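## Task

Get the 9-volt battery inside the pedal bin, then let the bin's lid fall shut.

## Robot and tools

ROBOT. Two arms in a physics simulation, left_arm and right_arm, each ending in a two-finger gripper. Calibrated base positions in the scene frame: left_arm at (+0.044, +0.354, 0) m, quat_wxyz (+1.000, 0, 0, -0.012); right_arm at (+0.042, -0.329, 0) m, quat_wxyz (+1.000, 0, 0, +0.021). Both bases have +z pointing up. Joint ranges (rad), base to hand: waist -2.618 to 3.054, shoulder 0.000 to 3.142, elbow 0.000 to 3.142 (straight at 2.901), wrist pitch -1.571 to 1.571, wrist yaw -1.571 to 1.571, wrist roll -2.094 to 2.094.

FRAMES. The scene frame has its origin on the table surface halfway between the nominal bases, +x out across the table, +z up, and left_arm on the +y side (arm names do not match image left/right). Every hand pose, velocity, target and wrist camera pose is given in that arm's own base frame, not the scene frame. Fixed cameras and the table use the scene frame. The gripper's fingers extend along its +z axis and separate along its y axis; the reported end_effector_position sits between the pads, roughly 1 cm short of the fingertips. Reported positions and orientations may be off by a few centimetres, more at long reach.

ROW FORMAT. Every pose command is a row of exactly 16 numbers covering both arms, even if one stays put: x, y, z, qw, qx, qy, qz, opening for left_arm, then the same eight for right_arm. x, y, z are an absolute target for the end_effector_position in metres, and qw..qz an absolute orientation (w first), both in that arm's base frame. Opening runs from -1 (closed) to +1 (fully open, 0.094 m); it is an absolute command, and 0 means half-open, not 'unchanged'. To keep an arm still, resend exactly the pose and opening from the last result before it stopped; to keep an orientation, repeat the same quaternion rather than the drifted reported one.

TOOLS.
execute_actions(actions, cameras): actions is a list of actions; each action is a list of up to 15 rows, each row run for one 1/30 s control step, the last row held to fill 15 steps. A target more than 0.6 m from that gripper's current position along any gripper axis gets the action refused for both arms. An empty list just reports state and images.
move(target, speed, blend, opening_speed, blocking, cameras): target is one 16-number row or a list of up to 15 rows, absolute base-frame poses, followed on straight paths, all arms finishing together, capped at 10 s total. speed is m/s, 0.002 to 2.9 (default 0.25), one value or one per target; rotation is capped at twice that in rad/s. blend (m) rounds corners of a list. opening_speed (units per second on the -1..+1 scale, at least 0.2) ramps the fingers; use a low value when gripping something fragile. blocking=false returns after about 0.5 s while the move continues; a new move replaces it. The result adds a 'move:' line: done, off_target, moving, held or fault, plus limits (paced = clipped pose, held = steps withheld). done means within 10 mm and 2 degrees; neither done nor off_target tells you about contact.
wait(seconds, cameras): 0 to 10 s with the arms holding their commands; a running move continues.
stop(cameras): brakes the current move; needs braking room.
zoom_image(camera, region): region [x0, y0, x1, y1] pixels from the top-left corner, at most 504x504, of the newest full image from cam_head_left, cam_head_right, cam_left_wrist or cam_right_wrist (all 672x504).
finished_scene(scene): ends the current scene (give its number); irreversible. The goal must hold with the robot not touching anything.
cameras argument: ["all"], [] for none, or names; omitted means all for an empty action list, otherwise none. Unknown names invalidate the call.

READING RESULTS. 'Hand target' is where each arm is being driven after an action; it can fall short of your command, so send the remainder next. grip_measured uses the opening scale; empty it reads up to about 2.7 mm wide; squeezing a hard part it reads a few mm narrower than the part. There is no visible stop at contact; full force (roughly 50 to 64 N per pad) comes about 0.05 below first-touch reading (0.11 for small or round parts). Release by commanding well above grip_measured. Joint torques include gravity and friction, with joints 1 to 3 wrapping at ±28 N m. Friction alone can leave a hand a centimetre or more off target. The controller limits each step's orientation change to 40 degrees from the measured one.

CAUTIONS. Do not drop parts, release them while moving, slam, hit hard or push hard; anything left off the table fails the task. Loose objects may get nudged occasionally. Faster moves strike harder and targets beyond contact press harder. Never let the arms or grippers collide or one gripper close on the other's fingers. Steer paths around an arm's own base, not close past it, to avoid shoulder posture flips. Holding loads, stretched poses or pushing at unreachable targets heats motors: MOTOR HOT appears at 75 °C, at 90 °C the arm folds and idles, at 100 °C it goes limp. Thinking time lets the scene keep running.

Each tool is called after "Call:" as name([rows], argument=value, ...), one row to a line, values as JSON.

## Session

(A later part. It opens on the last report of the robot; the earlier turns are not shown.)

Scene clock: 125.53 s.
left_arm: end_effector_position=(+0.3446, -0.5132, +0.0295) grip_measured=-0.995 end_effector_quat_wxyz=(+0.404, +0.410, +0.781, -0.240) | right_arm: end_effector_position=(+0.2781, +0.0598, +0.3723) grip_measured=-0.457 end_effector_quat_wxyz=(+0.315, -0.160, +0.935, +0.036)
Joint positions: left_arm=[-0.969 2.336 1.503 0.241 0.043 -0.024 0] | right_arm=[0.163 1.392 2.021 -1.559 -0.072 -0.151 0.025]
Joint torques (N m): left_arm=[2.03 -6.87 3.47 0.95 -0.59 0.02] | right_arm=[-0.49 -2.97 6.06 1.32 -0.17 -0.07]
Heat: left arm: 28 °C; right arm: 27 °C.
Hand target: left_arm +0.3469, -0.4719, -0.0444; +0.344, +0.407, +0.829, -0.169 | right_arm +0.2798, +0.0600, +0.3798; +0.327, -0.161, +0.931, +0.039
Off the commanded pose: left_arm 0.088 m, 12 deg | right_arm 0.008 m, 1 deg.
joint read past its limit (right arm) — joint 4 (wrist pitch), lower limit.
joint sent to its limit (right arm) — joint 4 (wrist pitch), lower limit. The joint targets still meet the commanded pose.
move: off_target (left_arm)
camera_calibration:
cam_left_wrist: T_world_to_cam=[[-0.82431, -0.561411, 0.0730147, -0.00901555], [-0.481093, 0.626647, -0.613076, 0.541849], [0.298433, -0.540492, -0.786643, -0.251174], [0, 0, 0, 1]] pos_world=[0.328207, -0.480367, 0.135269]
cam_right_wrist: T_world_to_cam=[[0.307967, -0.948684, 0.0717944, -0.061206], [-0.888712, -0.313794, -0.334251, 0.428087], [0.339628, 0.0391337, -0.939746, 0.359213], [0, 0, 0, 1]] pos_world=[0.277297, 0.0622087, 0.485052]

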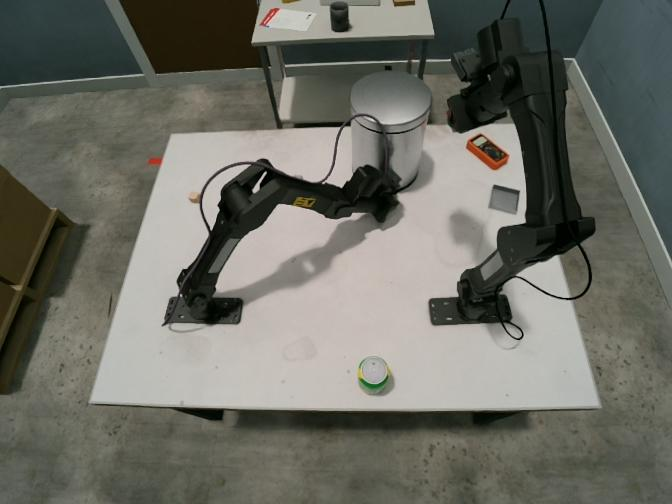

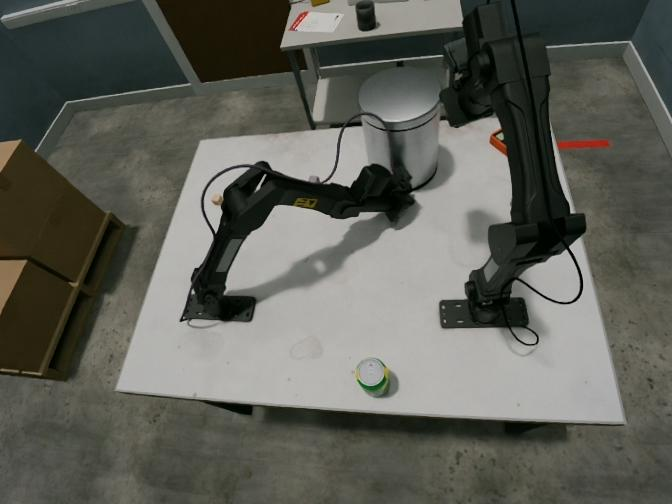

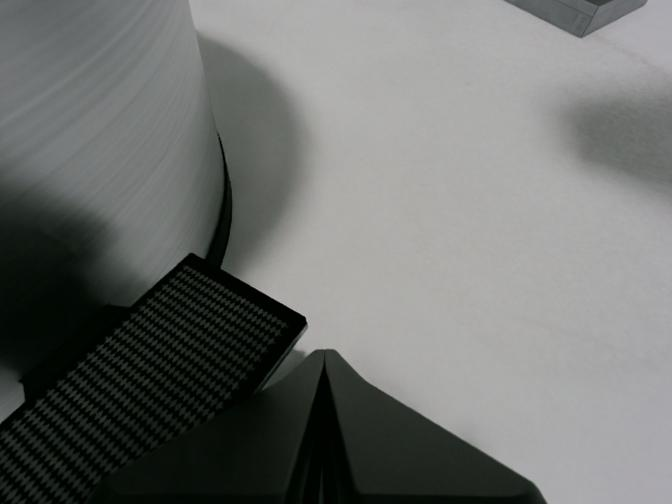

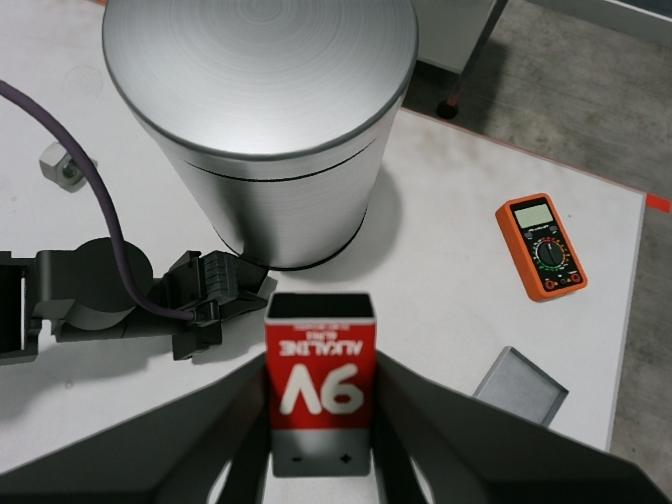

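Call:
move([
  [0.32,-0.45,0.12,0.271,0.418,0.858,-0.132,-1,0.28,0.06,0.38,0.326,-0.161,0.931,0.039,-0.6],
  [0.361,-0.469,0.09,0.271,0.418,0.858,-0.132,-1,0.28,0.06,0.38,0.326,-0.161,0.931,0.039,-0.6],
  [0.36,-0.462,0.05,0.271,0.418,0.858,-0.132,-1,0.28,0.06,0.38,0.326,-0.161,0.931,0.039,-0.6],
  [0.357,-0.45,0.01,0.271,0.418,0.858,-0.132,-1,0.28,0.06,0.38,0.326,-0.161,0.931,0.039,-0.6],
], speed=[0.15,0.1,0.07,0.07], cameras=["all"])

Scene clock: 140.57 s.
left_arm: end_effector_position=(+0.3454, -0.4667, +0.0367) grip_measured=-0.995 end_effector_quat_wxyz=(+0.280, +0.427, +0.845, -0.159) | right_arm: end_effector_position=(+0.2781, +0.0598, +0.3723) grip_measured=-0.457 end_effector_quat_wxyz=(+0.315, -0.160, +0.935, +0.036)
Joint positions: left_arm=[-0.924 2.281 1.697 -0.333 0.038 -0.001 0] | right_arm=[0.163 1.392 2.021 -1.559 -0.072 -0.151 0.025]
Joint torques (N m): left_arm=[1.99 -10.82 4.15 1.54 -0.29 0.08] | right_arm=[-0.46 -2.96 6.05 1.33 -0.16 -0.07]
Heat: left arm: 28 °C; right arm: 27 °C.
Hand target: left_arm +0.3557, -0.4493, +0.0108; +0.270, +0.418, +0.857, -0.132 | right_arm +0.2798, +0.0600, +0.3798; +0.327, -0.161, +0.931, +0.039
Off the commanded pose: left_arm 0.034 m, 4 deg | right_arm 0.008 m, 1 deg.
joint read past its limit (right arm) — joint 4 (wrist pitch), lower limit.
joint sent to its limit (right arm) — joint 4 (wrist pitch), lower limit. The joint targets still meet the commanded pose.
move: off_target (left_arm)
camera_calibration:
cam_left_wrist: T_world_to_cam=[[-0.794395, -0.605133, 0.0524366, -0.0127436], [-0.585563, 0.740034, -0.330856, 0.596218], [0.161407, -0.293535, -0.942223, -0.0522793], [0, 0, 0, 1]] pos_world=[0.347438, -0.464279, 0.148672]
cam_right_wrist: T_world_to_cam=[[0.307967, -0.948684, 0.0717944, -0.061206], [-0.888712, -0.313794, -0.334251, 0.428087], [0.339628, 0.0391337, -0.939746, 0.359213], [0, 0, 0, 1]] pos_world=[0.277297, 0.0622087, 0.485052]

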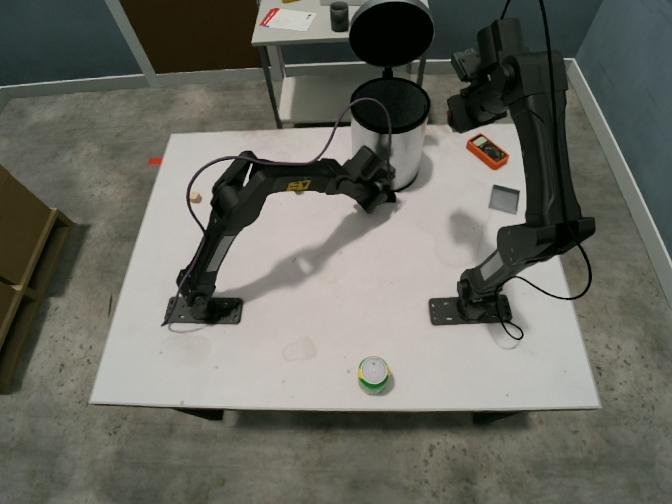

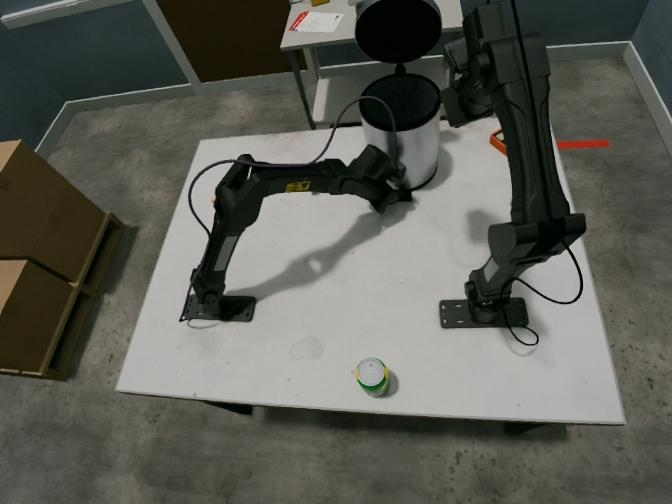

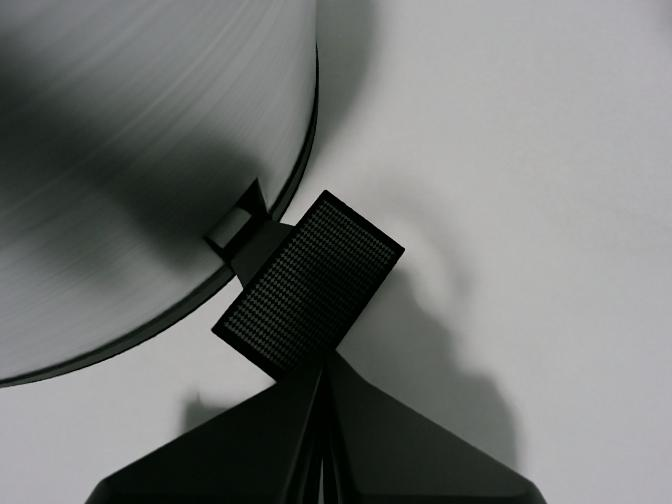

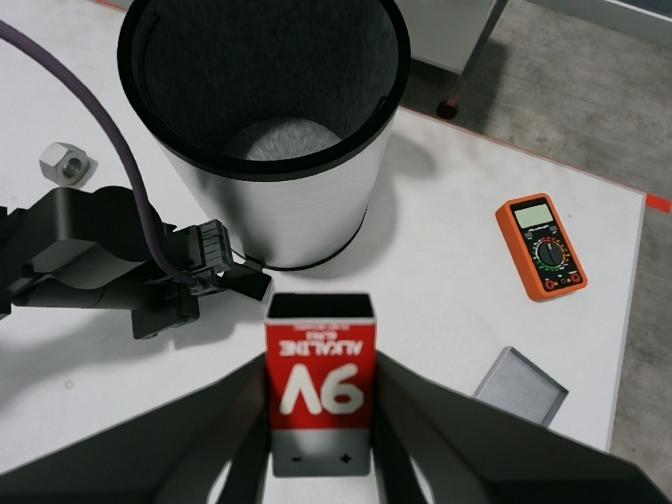

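Call:
move([
  [0.357,-0.45,0.01,0.271,0.418,0.858,-0.132,-1,0.43,0.14,0.38,0.213,-0.17,0.961,0.038,-0.6],
  [0.357,-0.45,0.01,0.271,0.418,0.858,-0.132,-1,0.487,0.158,0.32,0.128,-0.172,0.976,0.023,-0.6],
  [0.357,-0.45,0.01,0.271,0.418,0.858,-0.132,-1,0.487,0.158,0.25,0.128,-0.172,0.976,0.023,-0.6],
], speed=[0.3,0.3,0.15], blend=0.02, cameras=["all"])

Scene clock: 156.13 s.
left_arm: end_effector_position=(+0.3453, -0.4666, +0.0364) grip_measured=-0.995 end_effector_quat_wxyz=(+0.280, +0.427, +0.845, -0.159) | right_arm: end_effector_position=(+0.4858, +0.1566, +0.2563) grip_measured=-0.457 end_effector_quat_wxyz=(+0.241, -0.169, +0.955, +0.041)
Joint positions: left_arm=[-0.924 2.281 1.695 -0.331 0.038 -0.001 0] | right_arm=[0.303 2.334 2.811 -1.554 -0.02 -0.042 0.025]
Joint torques (N m): left_arm=[1.98 -10.81 4.27 1.52 -0.29 0.07] | right_arm=[0.38 -10.67 4.21 1.09 0.06 0.07]
Heat: left arm: 29 °C; right arm: 27 °C.
Hand target: left_arm +0.3557, -0.4493, +0.0108; +0.270, +0.418, +0.857, -0.132 | right_arm +0.4865, +0.1579, +0.2496; +0.234, -0.168, +0.957, +0.038
Off the commanded pose: left_arm 0.033 m, 4 deg | right_arm 0.007 m, 13 deg.
elbow stopped short (right arm): the move would have taken joint 3 (elbow) straighter than the controller allows.
joint sent to its limit (right arm) — joint 4 (wrist pitch), lower limit. The joint targets are off in orientation, not in position.
move: off_target (left_arm, right_arm)
camera_calibration:
cam_left_wrist: T_world_to_cam=[[-0.794395, -0.605133, 0.0524366, -0.0127468], [-0.585563, 0.740034, -0.330856, 0.595986], [0.161407, -0.293535, -0.942223, -0.0525165], [0, 0, 0, 1]] pos_world=[0.347338, -0.464179, 0.148372]
cam_right_wrist: T_world_to_cam=[[0.33479, -0.941311, 0.0429956, -0.0318206], [-0.922209, -0.336683, -0.190199, 0.587224], [0.193512, 0.0240258, -0.980804, 0.259661], [0, 0, 0, 1]] pos_world=[0.501949, 0.161517, 0.367734]

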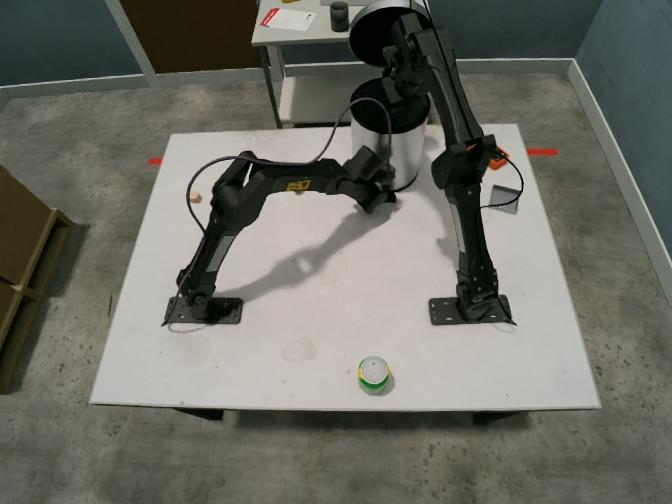

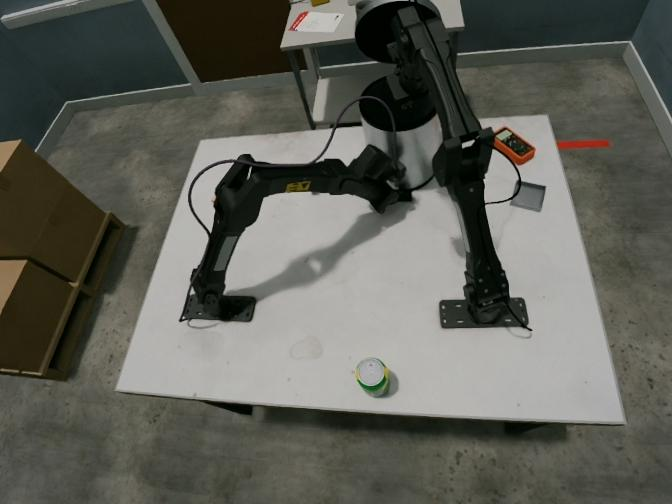

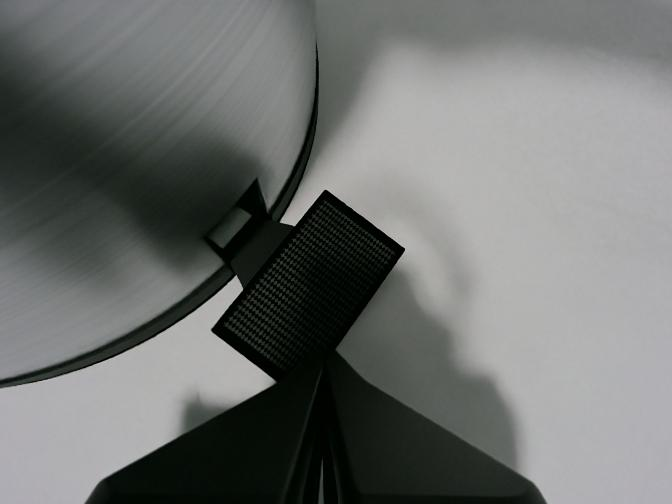

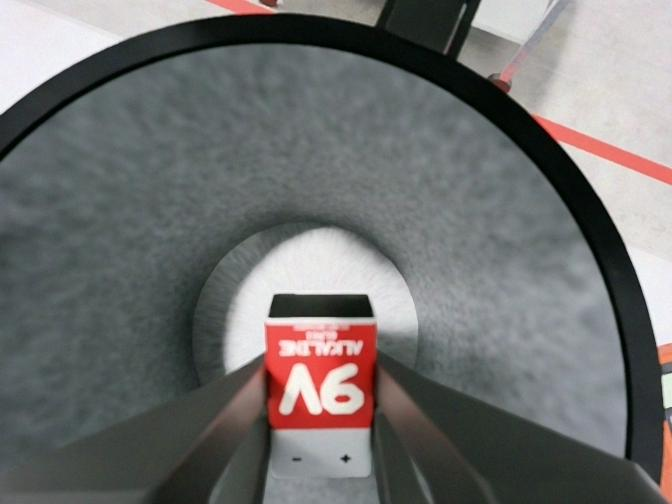

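Call:
move([
  [0.357,-0.45,0.01,0.271,0.418,0.858,-0.132,-1,0.5,0.16,0.18,0.128,-0.172,0.976,0.023,-0.6],
  [0.357,-0.45,0.01,0.271,0.418,0.858,-0.132,-1,0.5,0.16,0.13,0.09,-0.172,0.98,0.016,-0.6],
], speed=0.12, cameras=["all"])

Scene clock: 162.03 s.
left_arm: end_effector_position=(+0.3454, -0.4667, +0.0364) grip_measured=-0.995 end_effector_quat_wxyz=(+0.280, +0.427, +0.845, -0.159) | right_arm: end_effector_position=(+0.4958, +0.1609, +0.1384) grip_measured=-0.457 end_effector_quat_wxyz=(+0.114, -0.174, +0.978, +0.024)
Joint positions: left_arm=[-0.924 2.281 1.695 -0.331 0.038 -0.001 0] | right_arm=[0.306 2.55 2.781 -1.568 -0.017 -0.044 0.025]
Joint torques (N m): left_arm=[1.94 -10.84 4.29 1.53 -0.29 0.08] | right_arm=[-0.01 -11.82 4.64 0.86 0.07 0.03]
Heat: left arm: 29 °C; right arm: 27 °C.
Hand target: left_arm +0.3558, -0.4493, +0.0108; +0.270, +0.418, +0.857, -0.132 | right_arm +0.4994, +0.1599, +0.1297; +0.111, -0.172, +0.979, +0.019
Off the commanded pose: left_arm 0.033 m, 4 deg | right_arm 0.009 m, 3 deg.
joint read past its limit (right arm) — joint 4 (wrist pitch), lower limit.
joint sent to its limit (right arm) — joint 4 (wrist pitch), lower limit. The joint targets still meet the commanded pose.
move: off_target (left_arm, right_arm)
camera_calibration:
cam_left_wrist: T_world_to_cam=[[-0.794421, -0.605098, 0.0524569, -0.0127246], [-0.58547, 0.739936, -0.33124, 0.595965], [0.161618, -0.293856, -0.942087, -0.0527584], [0, 0, 0, 1]] pos_world=[0.347338, -0.464179, 0.148372]
cam_right_wrist: T_world_to_cam=[[0.348072, -0.936829, 0.0346069, -0.0322389], [-0.935972, -0.345195, 0.0692598, 0.547776], [-0.0529385, -0.0564985, -0.996998, 0.279459], [0, 0, 0, 1]] pos_world=[0.538718, 0.174676, 0.241797]

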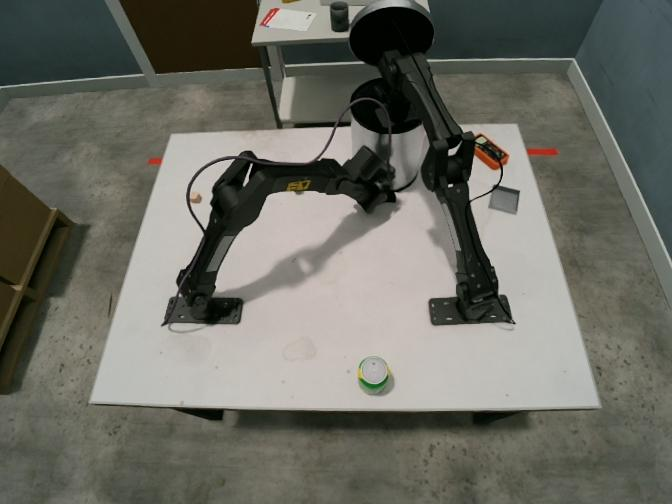

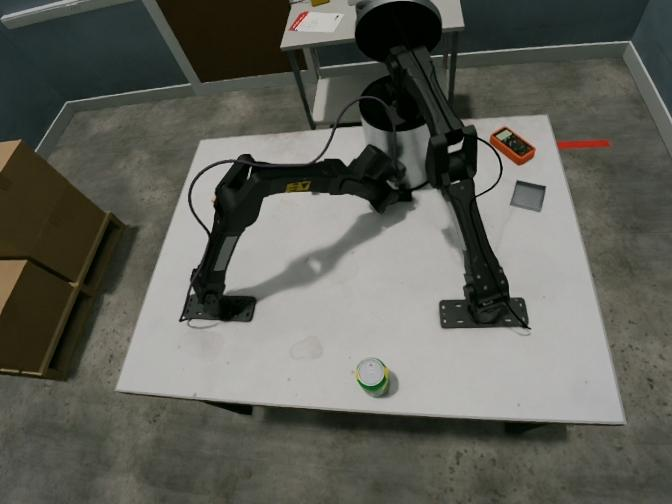

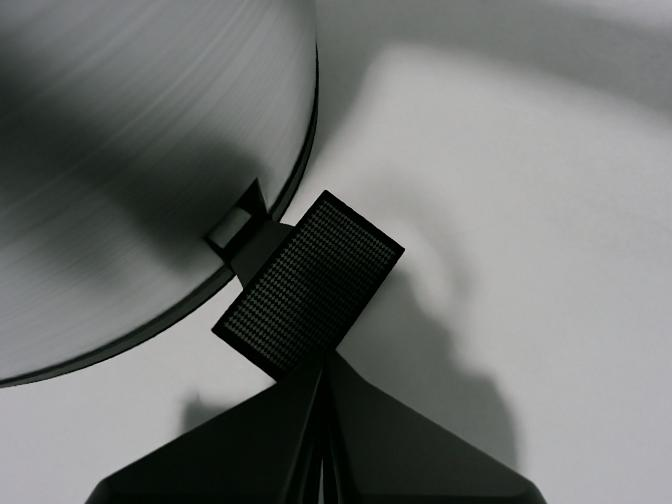

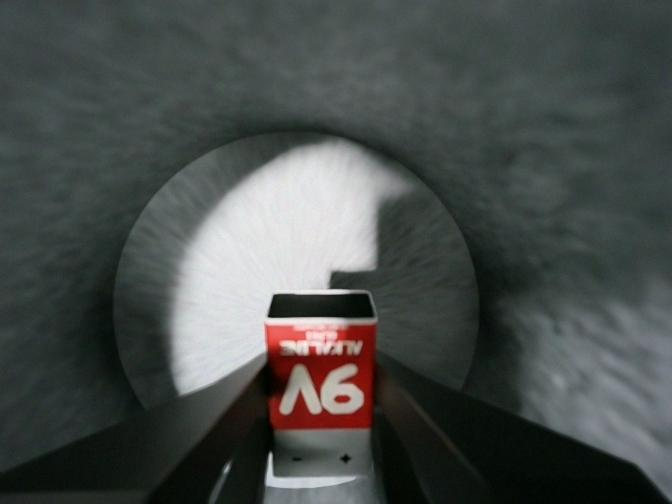

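Call:
move([
  [0.357,-0.45,0.01,0.271,0.418,0.858,-0.132,-1,0.5,0.16,0.08,0.06,-0.172,0.983,0.01,-0.6],
  [0.357,-0.45,0.01,0.271,0.418,0.858,-0.132,-1,0.5,0.16,0.08,0.06,-0.172,0.983,0.01,0],
], speed=0.12, cameras=["all"])

Scene clock: 168.70 s.
left_arm: end_effector_position=(+0.3474, -0.4720, +0.0408) grip_measured=-0.995 end_effector_quat_wxyz=(+0.290, +0.426, +0.840, -0.169) | right_arm: end_effector_position=(+0.4897, +0.1647, +0.0962) grip_measured=-0.003 end_effector_quat_wxyz=(+0.064, -0.181, +0.981, +0.017)
Joint positions: left_arm=[-0.924 2.281 1.695 -0.303 0.047 -0.001 0] | right_arm=[0.317 2.633 2.781 -1.586 -0.017 -0.046 0.047]
Joint torques (N m): left_arm=[1.99 -10.86 4.37 1.29 -0.35 0.08] | right_arm=[-0.73 -10.76 5.27 0.89 0.11 0.09]
Heat: left arm: 29 °C; right arm: 27 °C.
Hand target: left_arm +0.3557, -0.4496, +0.0111; +0.270, +0.418, +0.857, -0.132 | right_arm +0.4992, +0.1598, +0.0801; +0.065, -0.172, +0.983, +0.011
Off the commanded pose: left_arm 0.039 m, 5 deg | right_arm 0.020 m, 1 deg.
joint read past its limit (right arm) — joint 4 (wrist pitch), lower limit.
joint sent to its limit (right arm) — joint 4 (wrist pitch), lower limit. The joint targets still meet the commanded pose.
move: off_target (left_arm, right_arm); target 2's new opening was sent with right_arm's hand 0.020 m and 1 deg from that target
camera_calibration:
cam_left_wrist: T_world_to_cam=[[-0.798466, -0.599082, 0.0596037, -0.0106471], [-0.577403, 0.733999, -0.357562, 0.59808], [0.17046, -0.319917, -0.931985, -0.0663051], [0, 0, 0, 1]] pos_world=[0.348134, -0.466581, 0.15269]
cam_right_wrist: T_world_to_cam=[[0.363529, -0.931096, 0.0301128, -0.0331159], [-0.919887, -0.353671, 0.169484, 0.530165], [-0.147156, -0.0893127, -0.985073, 0.287705], [0, 0, 0, 1]] pos_world=[0.542068, 0.182365, 0.194553]

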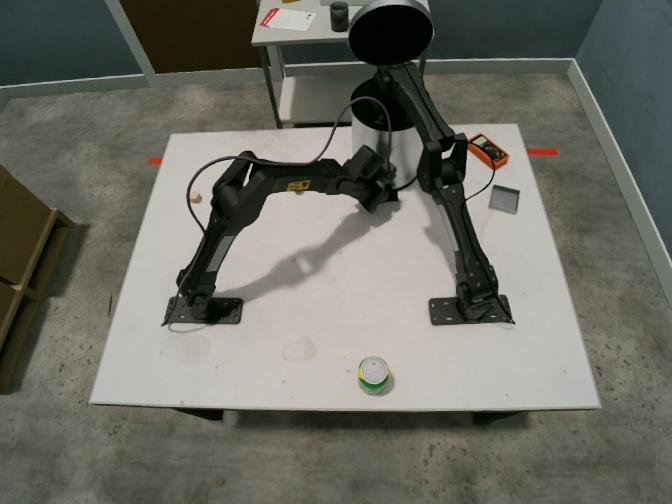

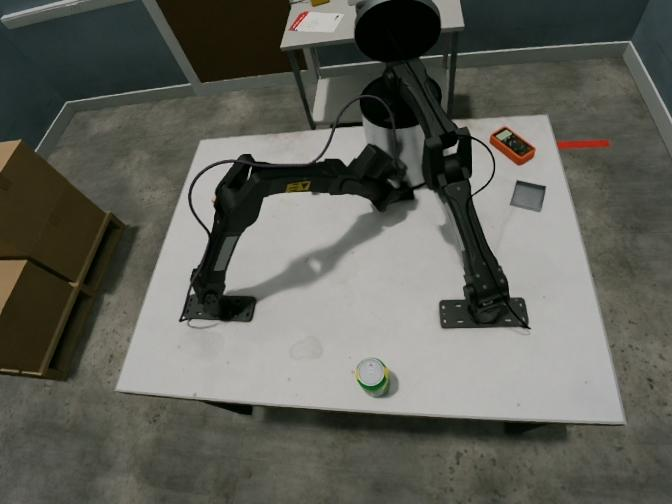

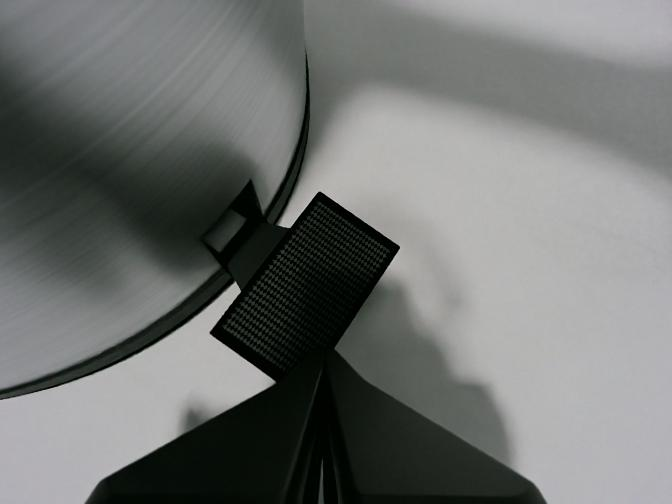

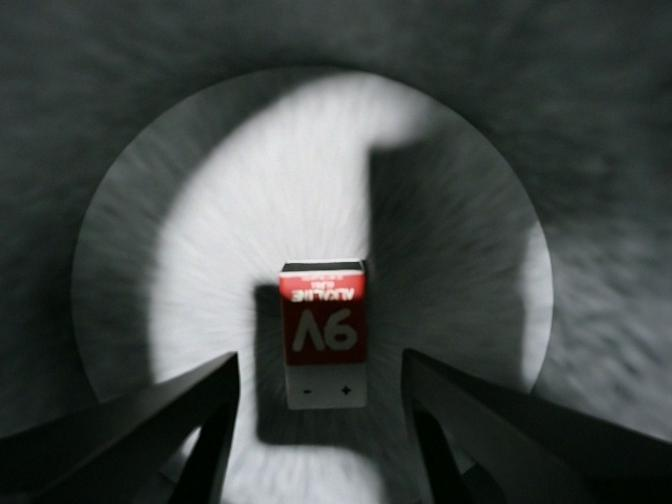

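Call:
move([
  [0.357,-0.45,0.01,0.271,0.418,0.858,-0.132,-1,0.497,0.16,0.15,0.114,-0.172,0.978,0.02,0],
  [0.357,-0.45,0.01,0.271,0.418,0.858,-0.132,-1,0.487,0.158,0.31,0.24,-0.169,0.955,0.04,0],
  [0.357,-0.45,0.01,0.271,0.418,0.858,-0.132,-1,0.40,0.12,0.39,0.3,-0.165,0.939,0.04,0],
  [0.357,-0.45,0.01,0.271,0.418,0.858,-0.132,-1,0.28,0.06,0.37,0.326,-0.161,0.931,0.039,0],
], speed=[0.15,0.25,0.3,0.4])

Call:
move([
  [0.36,-0.462,0.05,0.271,0.418,0.858,-0.132,-1,0.28,0.06,0.37,0.326,-0.161,0.931,0.039,0],
  [0.355,-0.465,0.10,0.271,0.418,0.858,-0.132,-1,0.28,0.06,0.37,0.326,-0.161,0.931,0.039,0],
  [0.29,-0.38,0.17,0.271,0.418,0.858,-0.132,-1,0.28,0.06,0.37,0.326,-0.161,0.931,0.039,0],
], speed=[0.06,0.06,0.3], cameras=["all"])

Scene clock: 180.57 s.
left_arm: end_effector_position=(+0.3477, -0.4699, +0.0380) grip_measured=-0.995 end_effector_quat_wxyz=(+0.288, +0.426, +0.842, -0.166) | right_arm: end_effector_position=(+0.2764, +0.0589, +0.3696) grip_measured=-0.002 end_effector_quat_wxyz=(+0.321, -0.158, +0.933, +0.036)
Joint positions: left_arm=[-0.922 2.282 1.69 -0.303 0.044 -0.001 0] | right_arm=[0.161 1.36 1.97 -1.525 -0.072 -0.15 0.047]
Joint torques (N m): left_arm=[1.8 -10.97 4.75 1.27 -0.35 0.08] | right_arm=[-0.34 -2.92 3.78 1.46 -0.15 -0.06]
Heat: left arm: 29 °C; right arm: 28 °C.
Hand target: left_arm +0.3560, -0.4495, +0.0109; +0.271, +0.418, +0.857, -0.132 | right_arm +0.2799, +0.0600, +0.3699; +0.326, -0.161, +0.931, +0.039
Off the commanded pose: left_arm 0.036 m, 5 deg | right_arm 0.004 m, 1 deg.
elbow stopped short (right arm): the move would have taken joint 3 (elbow) straighter than the controller allows.
move: off_target (left_arm)
camera_calibration:
cam_left_wrist: T_world_to_cam=[[-0.796304, -0.602116, 0.0579272, -0.0110998], [-0.580772, 0.734257, -0.351526, 0.59669], [0.169126, -0.313564, -0.934384, -0.0646512], [0, 0, 0, 1]] pos_world=[0.348636, -0.46508, 0.149986]
cam_right_wrist: T_world_to_cam=[[0.303954, -0.949869, 0.0732113, -0.0606797], [-0.885002, -0.309973, -0.347402, 0.429063], [0.35268, 0.0408023, -0.934854, 0.35178], [0, 0, 0, 1]] pos_world=[0.2741, 0.0610068, 0.482363]

Scene clock: 183.27 s.
left_arm: end_effector_position=(+0.2918, -0.3839, +0.1733) grip_measured=-0.995 end_effector_quat_wxyz=(+0.276, +0.421, +0.853, -0.136) | right_arm: end_effector_position=(+0.2766, +0.0590, +0.3698) grip_measured=-0.002 end_effector_quat_wxyz=(+0.322, -0.158, +0.933, +0.036)
Joint positions: left_arm=[-0.925 1.818 1.578 -0.705 -0.005 -0.005 0] | right_arm=[0.161 1.36 1.97 -1.524 -0.073 -0.151 0.047]
Joint torques (N m): left_arm=[-0.08 -10.37 5.48 1.27 -0.04 -0.09] | right_arm=[-0.35 -2.92 3.73 1.46 -0.16 -0.08]
Heat: left arm: 29 °C; right arm: 28 °C.
Hand target: left_arm +0.2900, -0.3800, +0.1699; +0.271, +0.418, +0.857, -0.132 | right_arm +0.2800, +0.0600, +0.3700; +0.326, -0.161, +0.931, +0.039
Off the commanded pose: left_arm 0.005 m, 1 deg | right_arm 0.004 m, 1 deg.
move: done
camera_calibration:
cam_left_wrist: T_world_to_cam=[[-0.777306, -0.628781, 0.0207465, -0.0209589], [-0.603865, 0.736442, -0.30496, 0.548243], [0.176475, -0.249576, -0.952139, 0.12364], [0, 0, 0, 1]] pos_world=[0.292954, -0.38607, 0.28535]
cam_right_wrist: T_world_to_cam=[[0.304314, -0.949747, 0.0733001, -0.0608661], [-0.884478, -0.310293, -0.348449, 0.429568], [0.353683, 0.0412056, -0.934457, 0.351348], [0, 0, 0, 1]] pos_world=[0.2742, 0.0610073, 0.482463]

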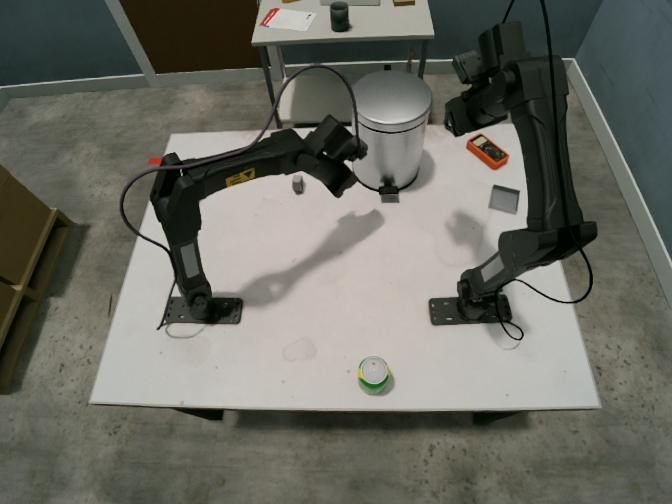

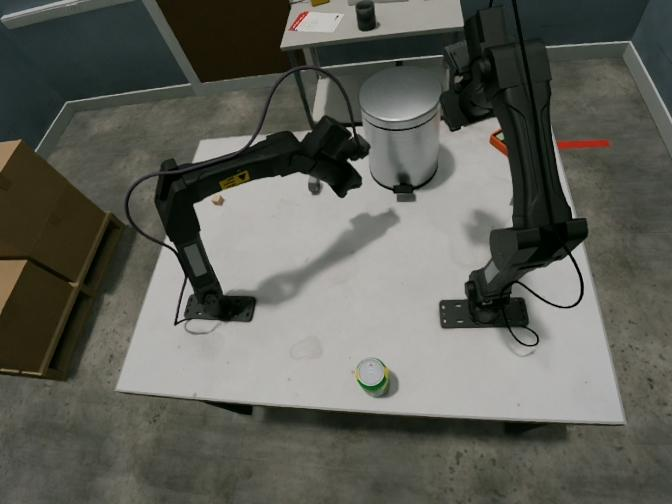

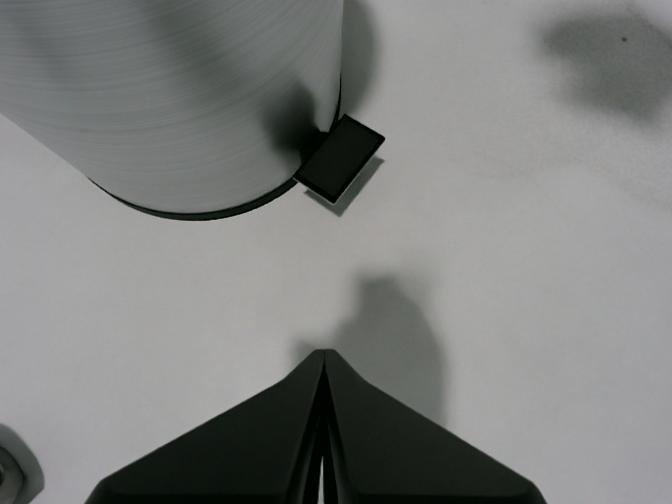

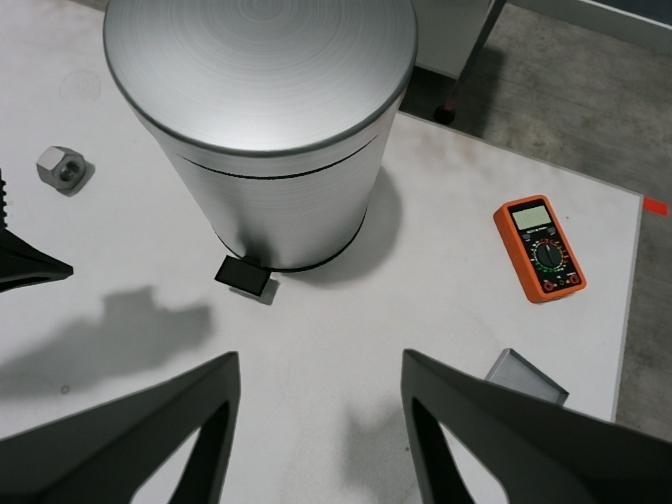

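Lid closed.

Call:
finished_scene(scene=2)

The scene is finished: the task was done.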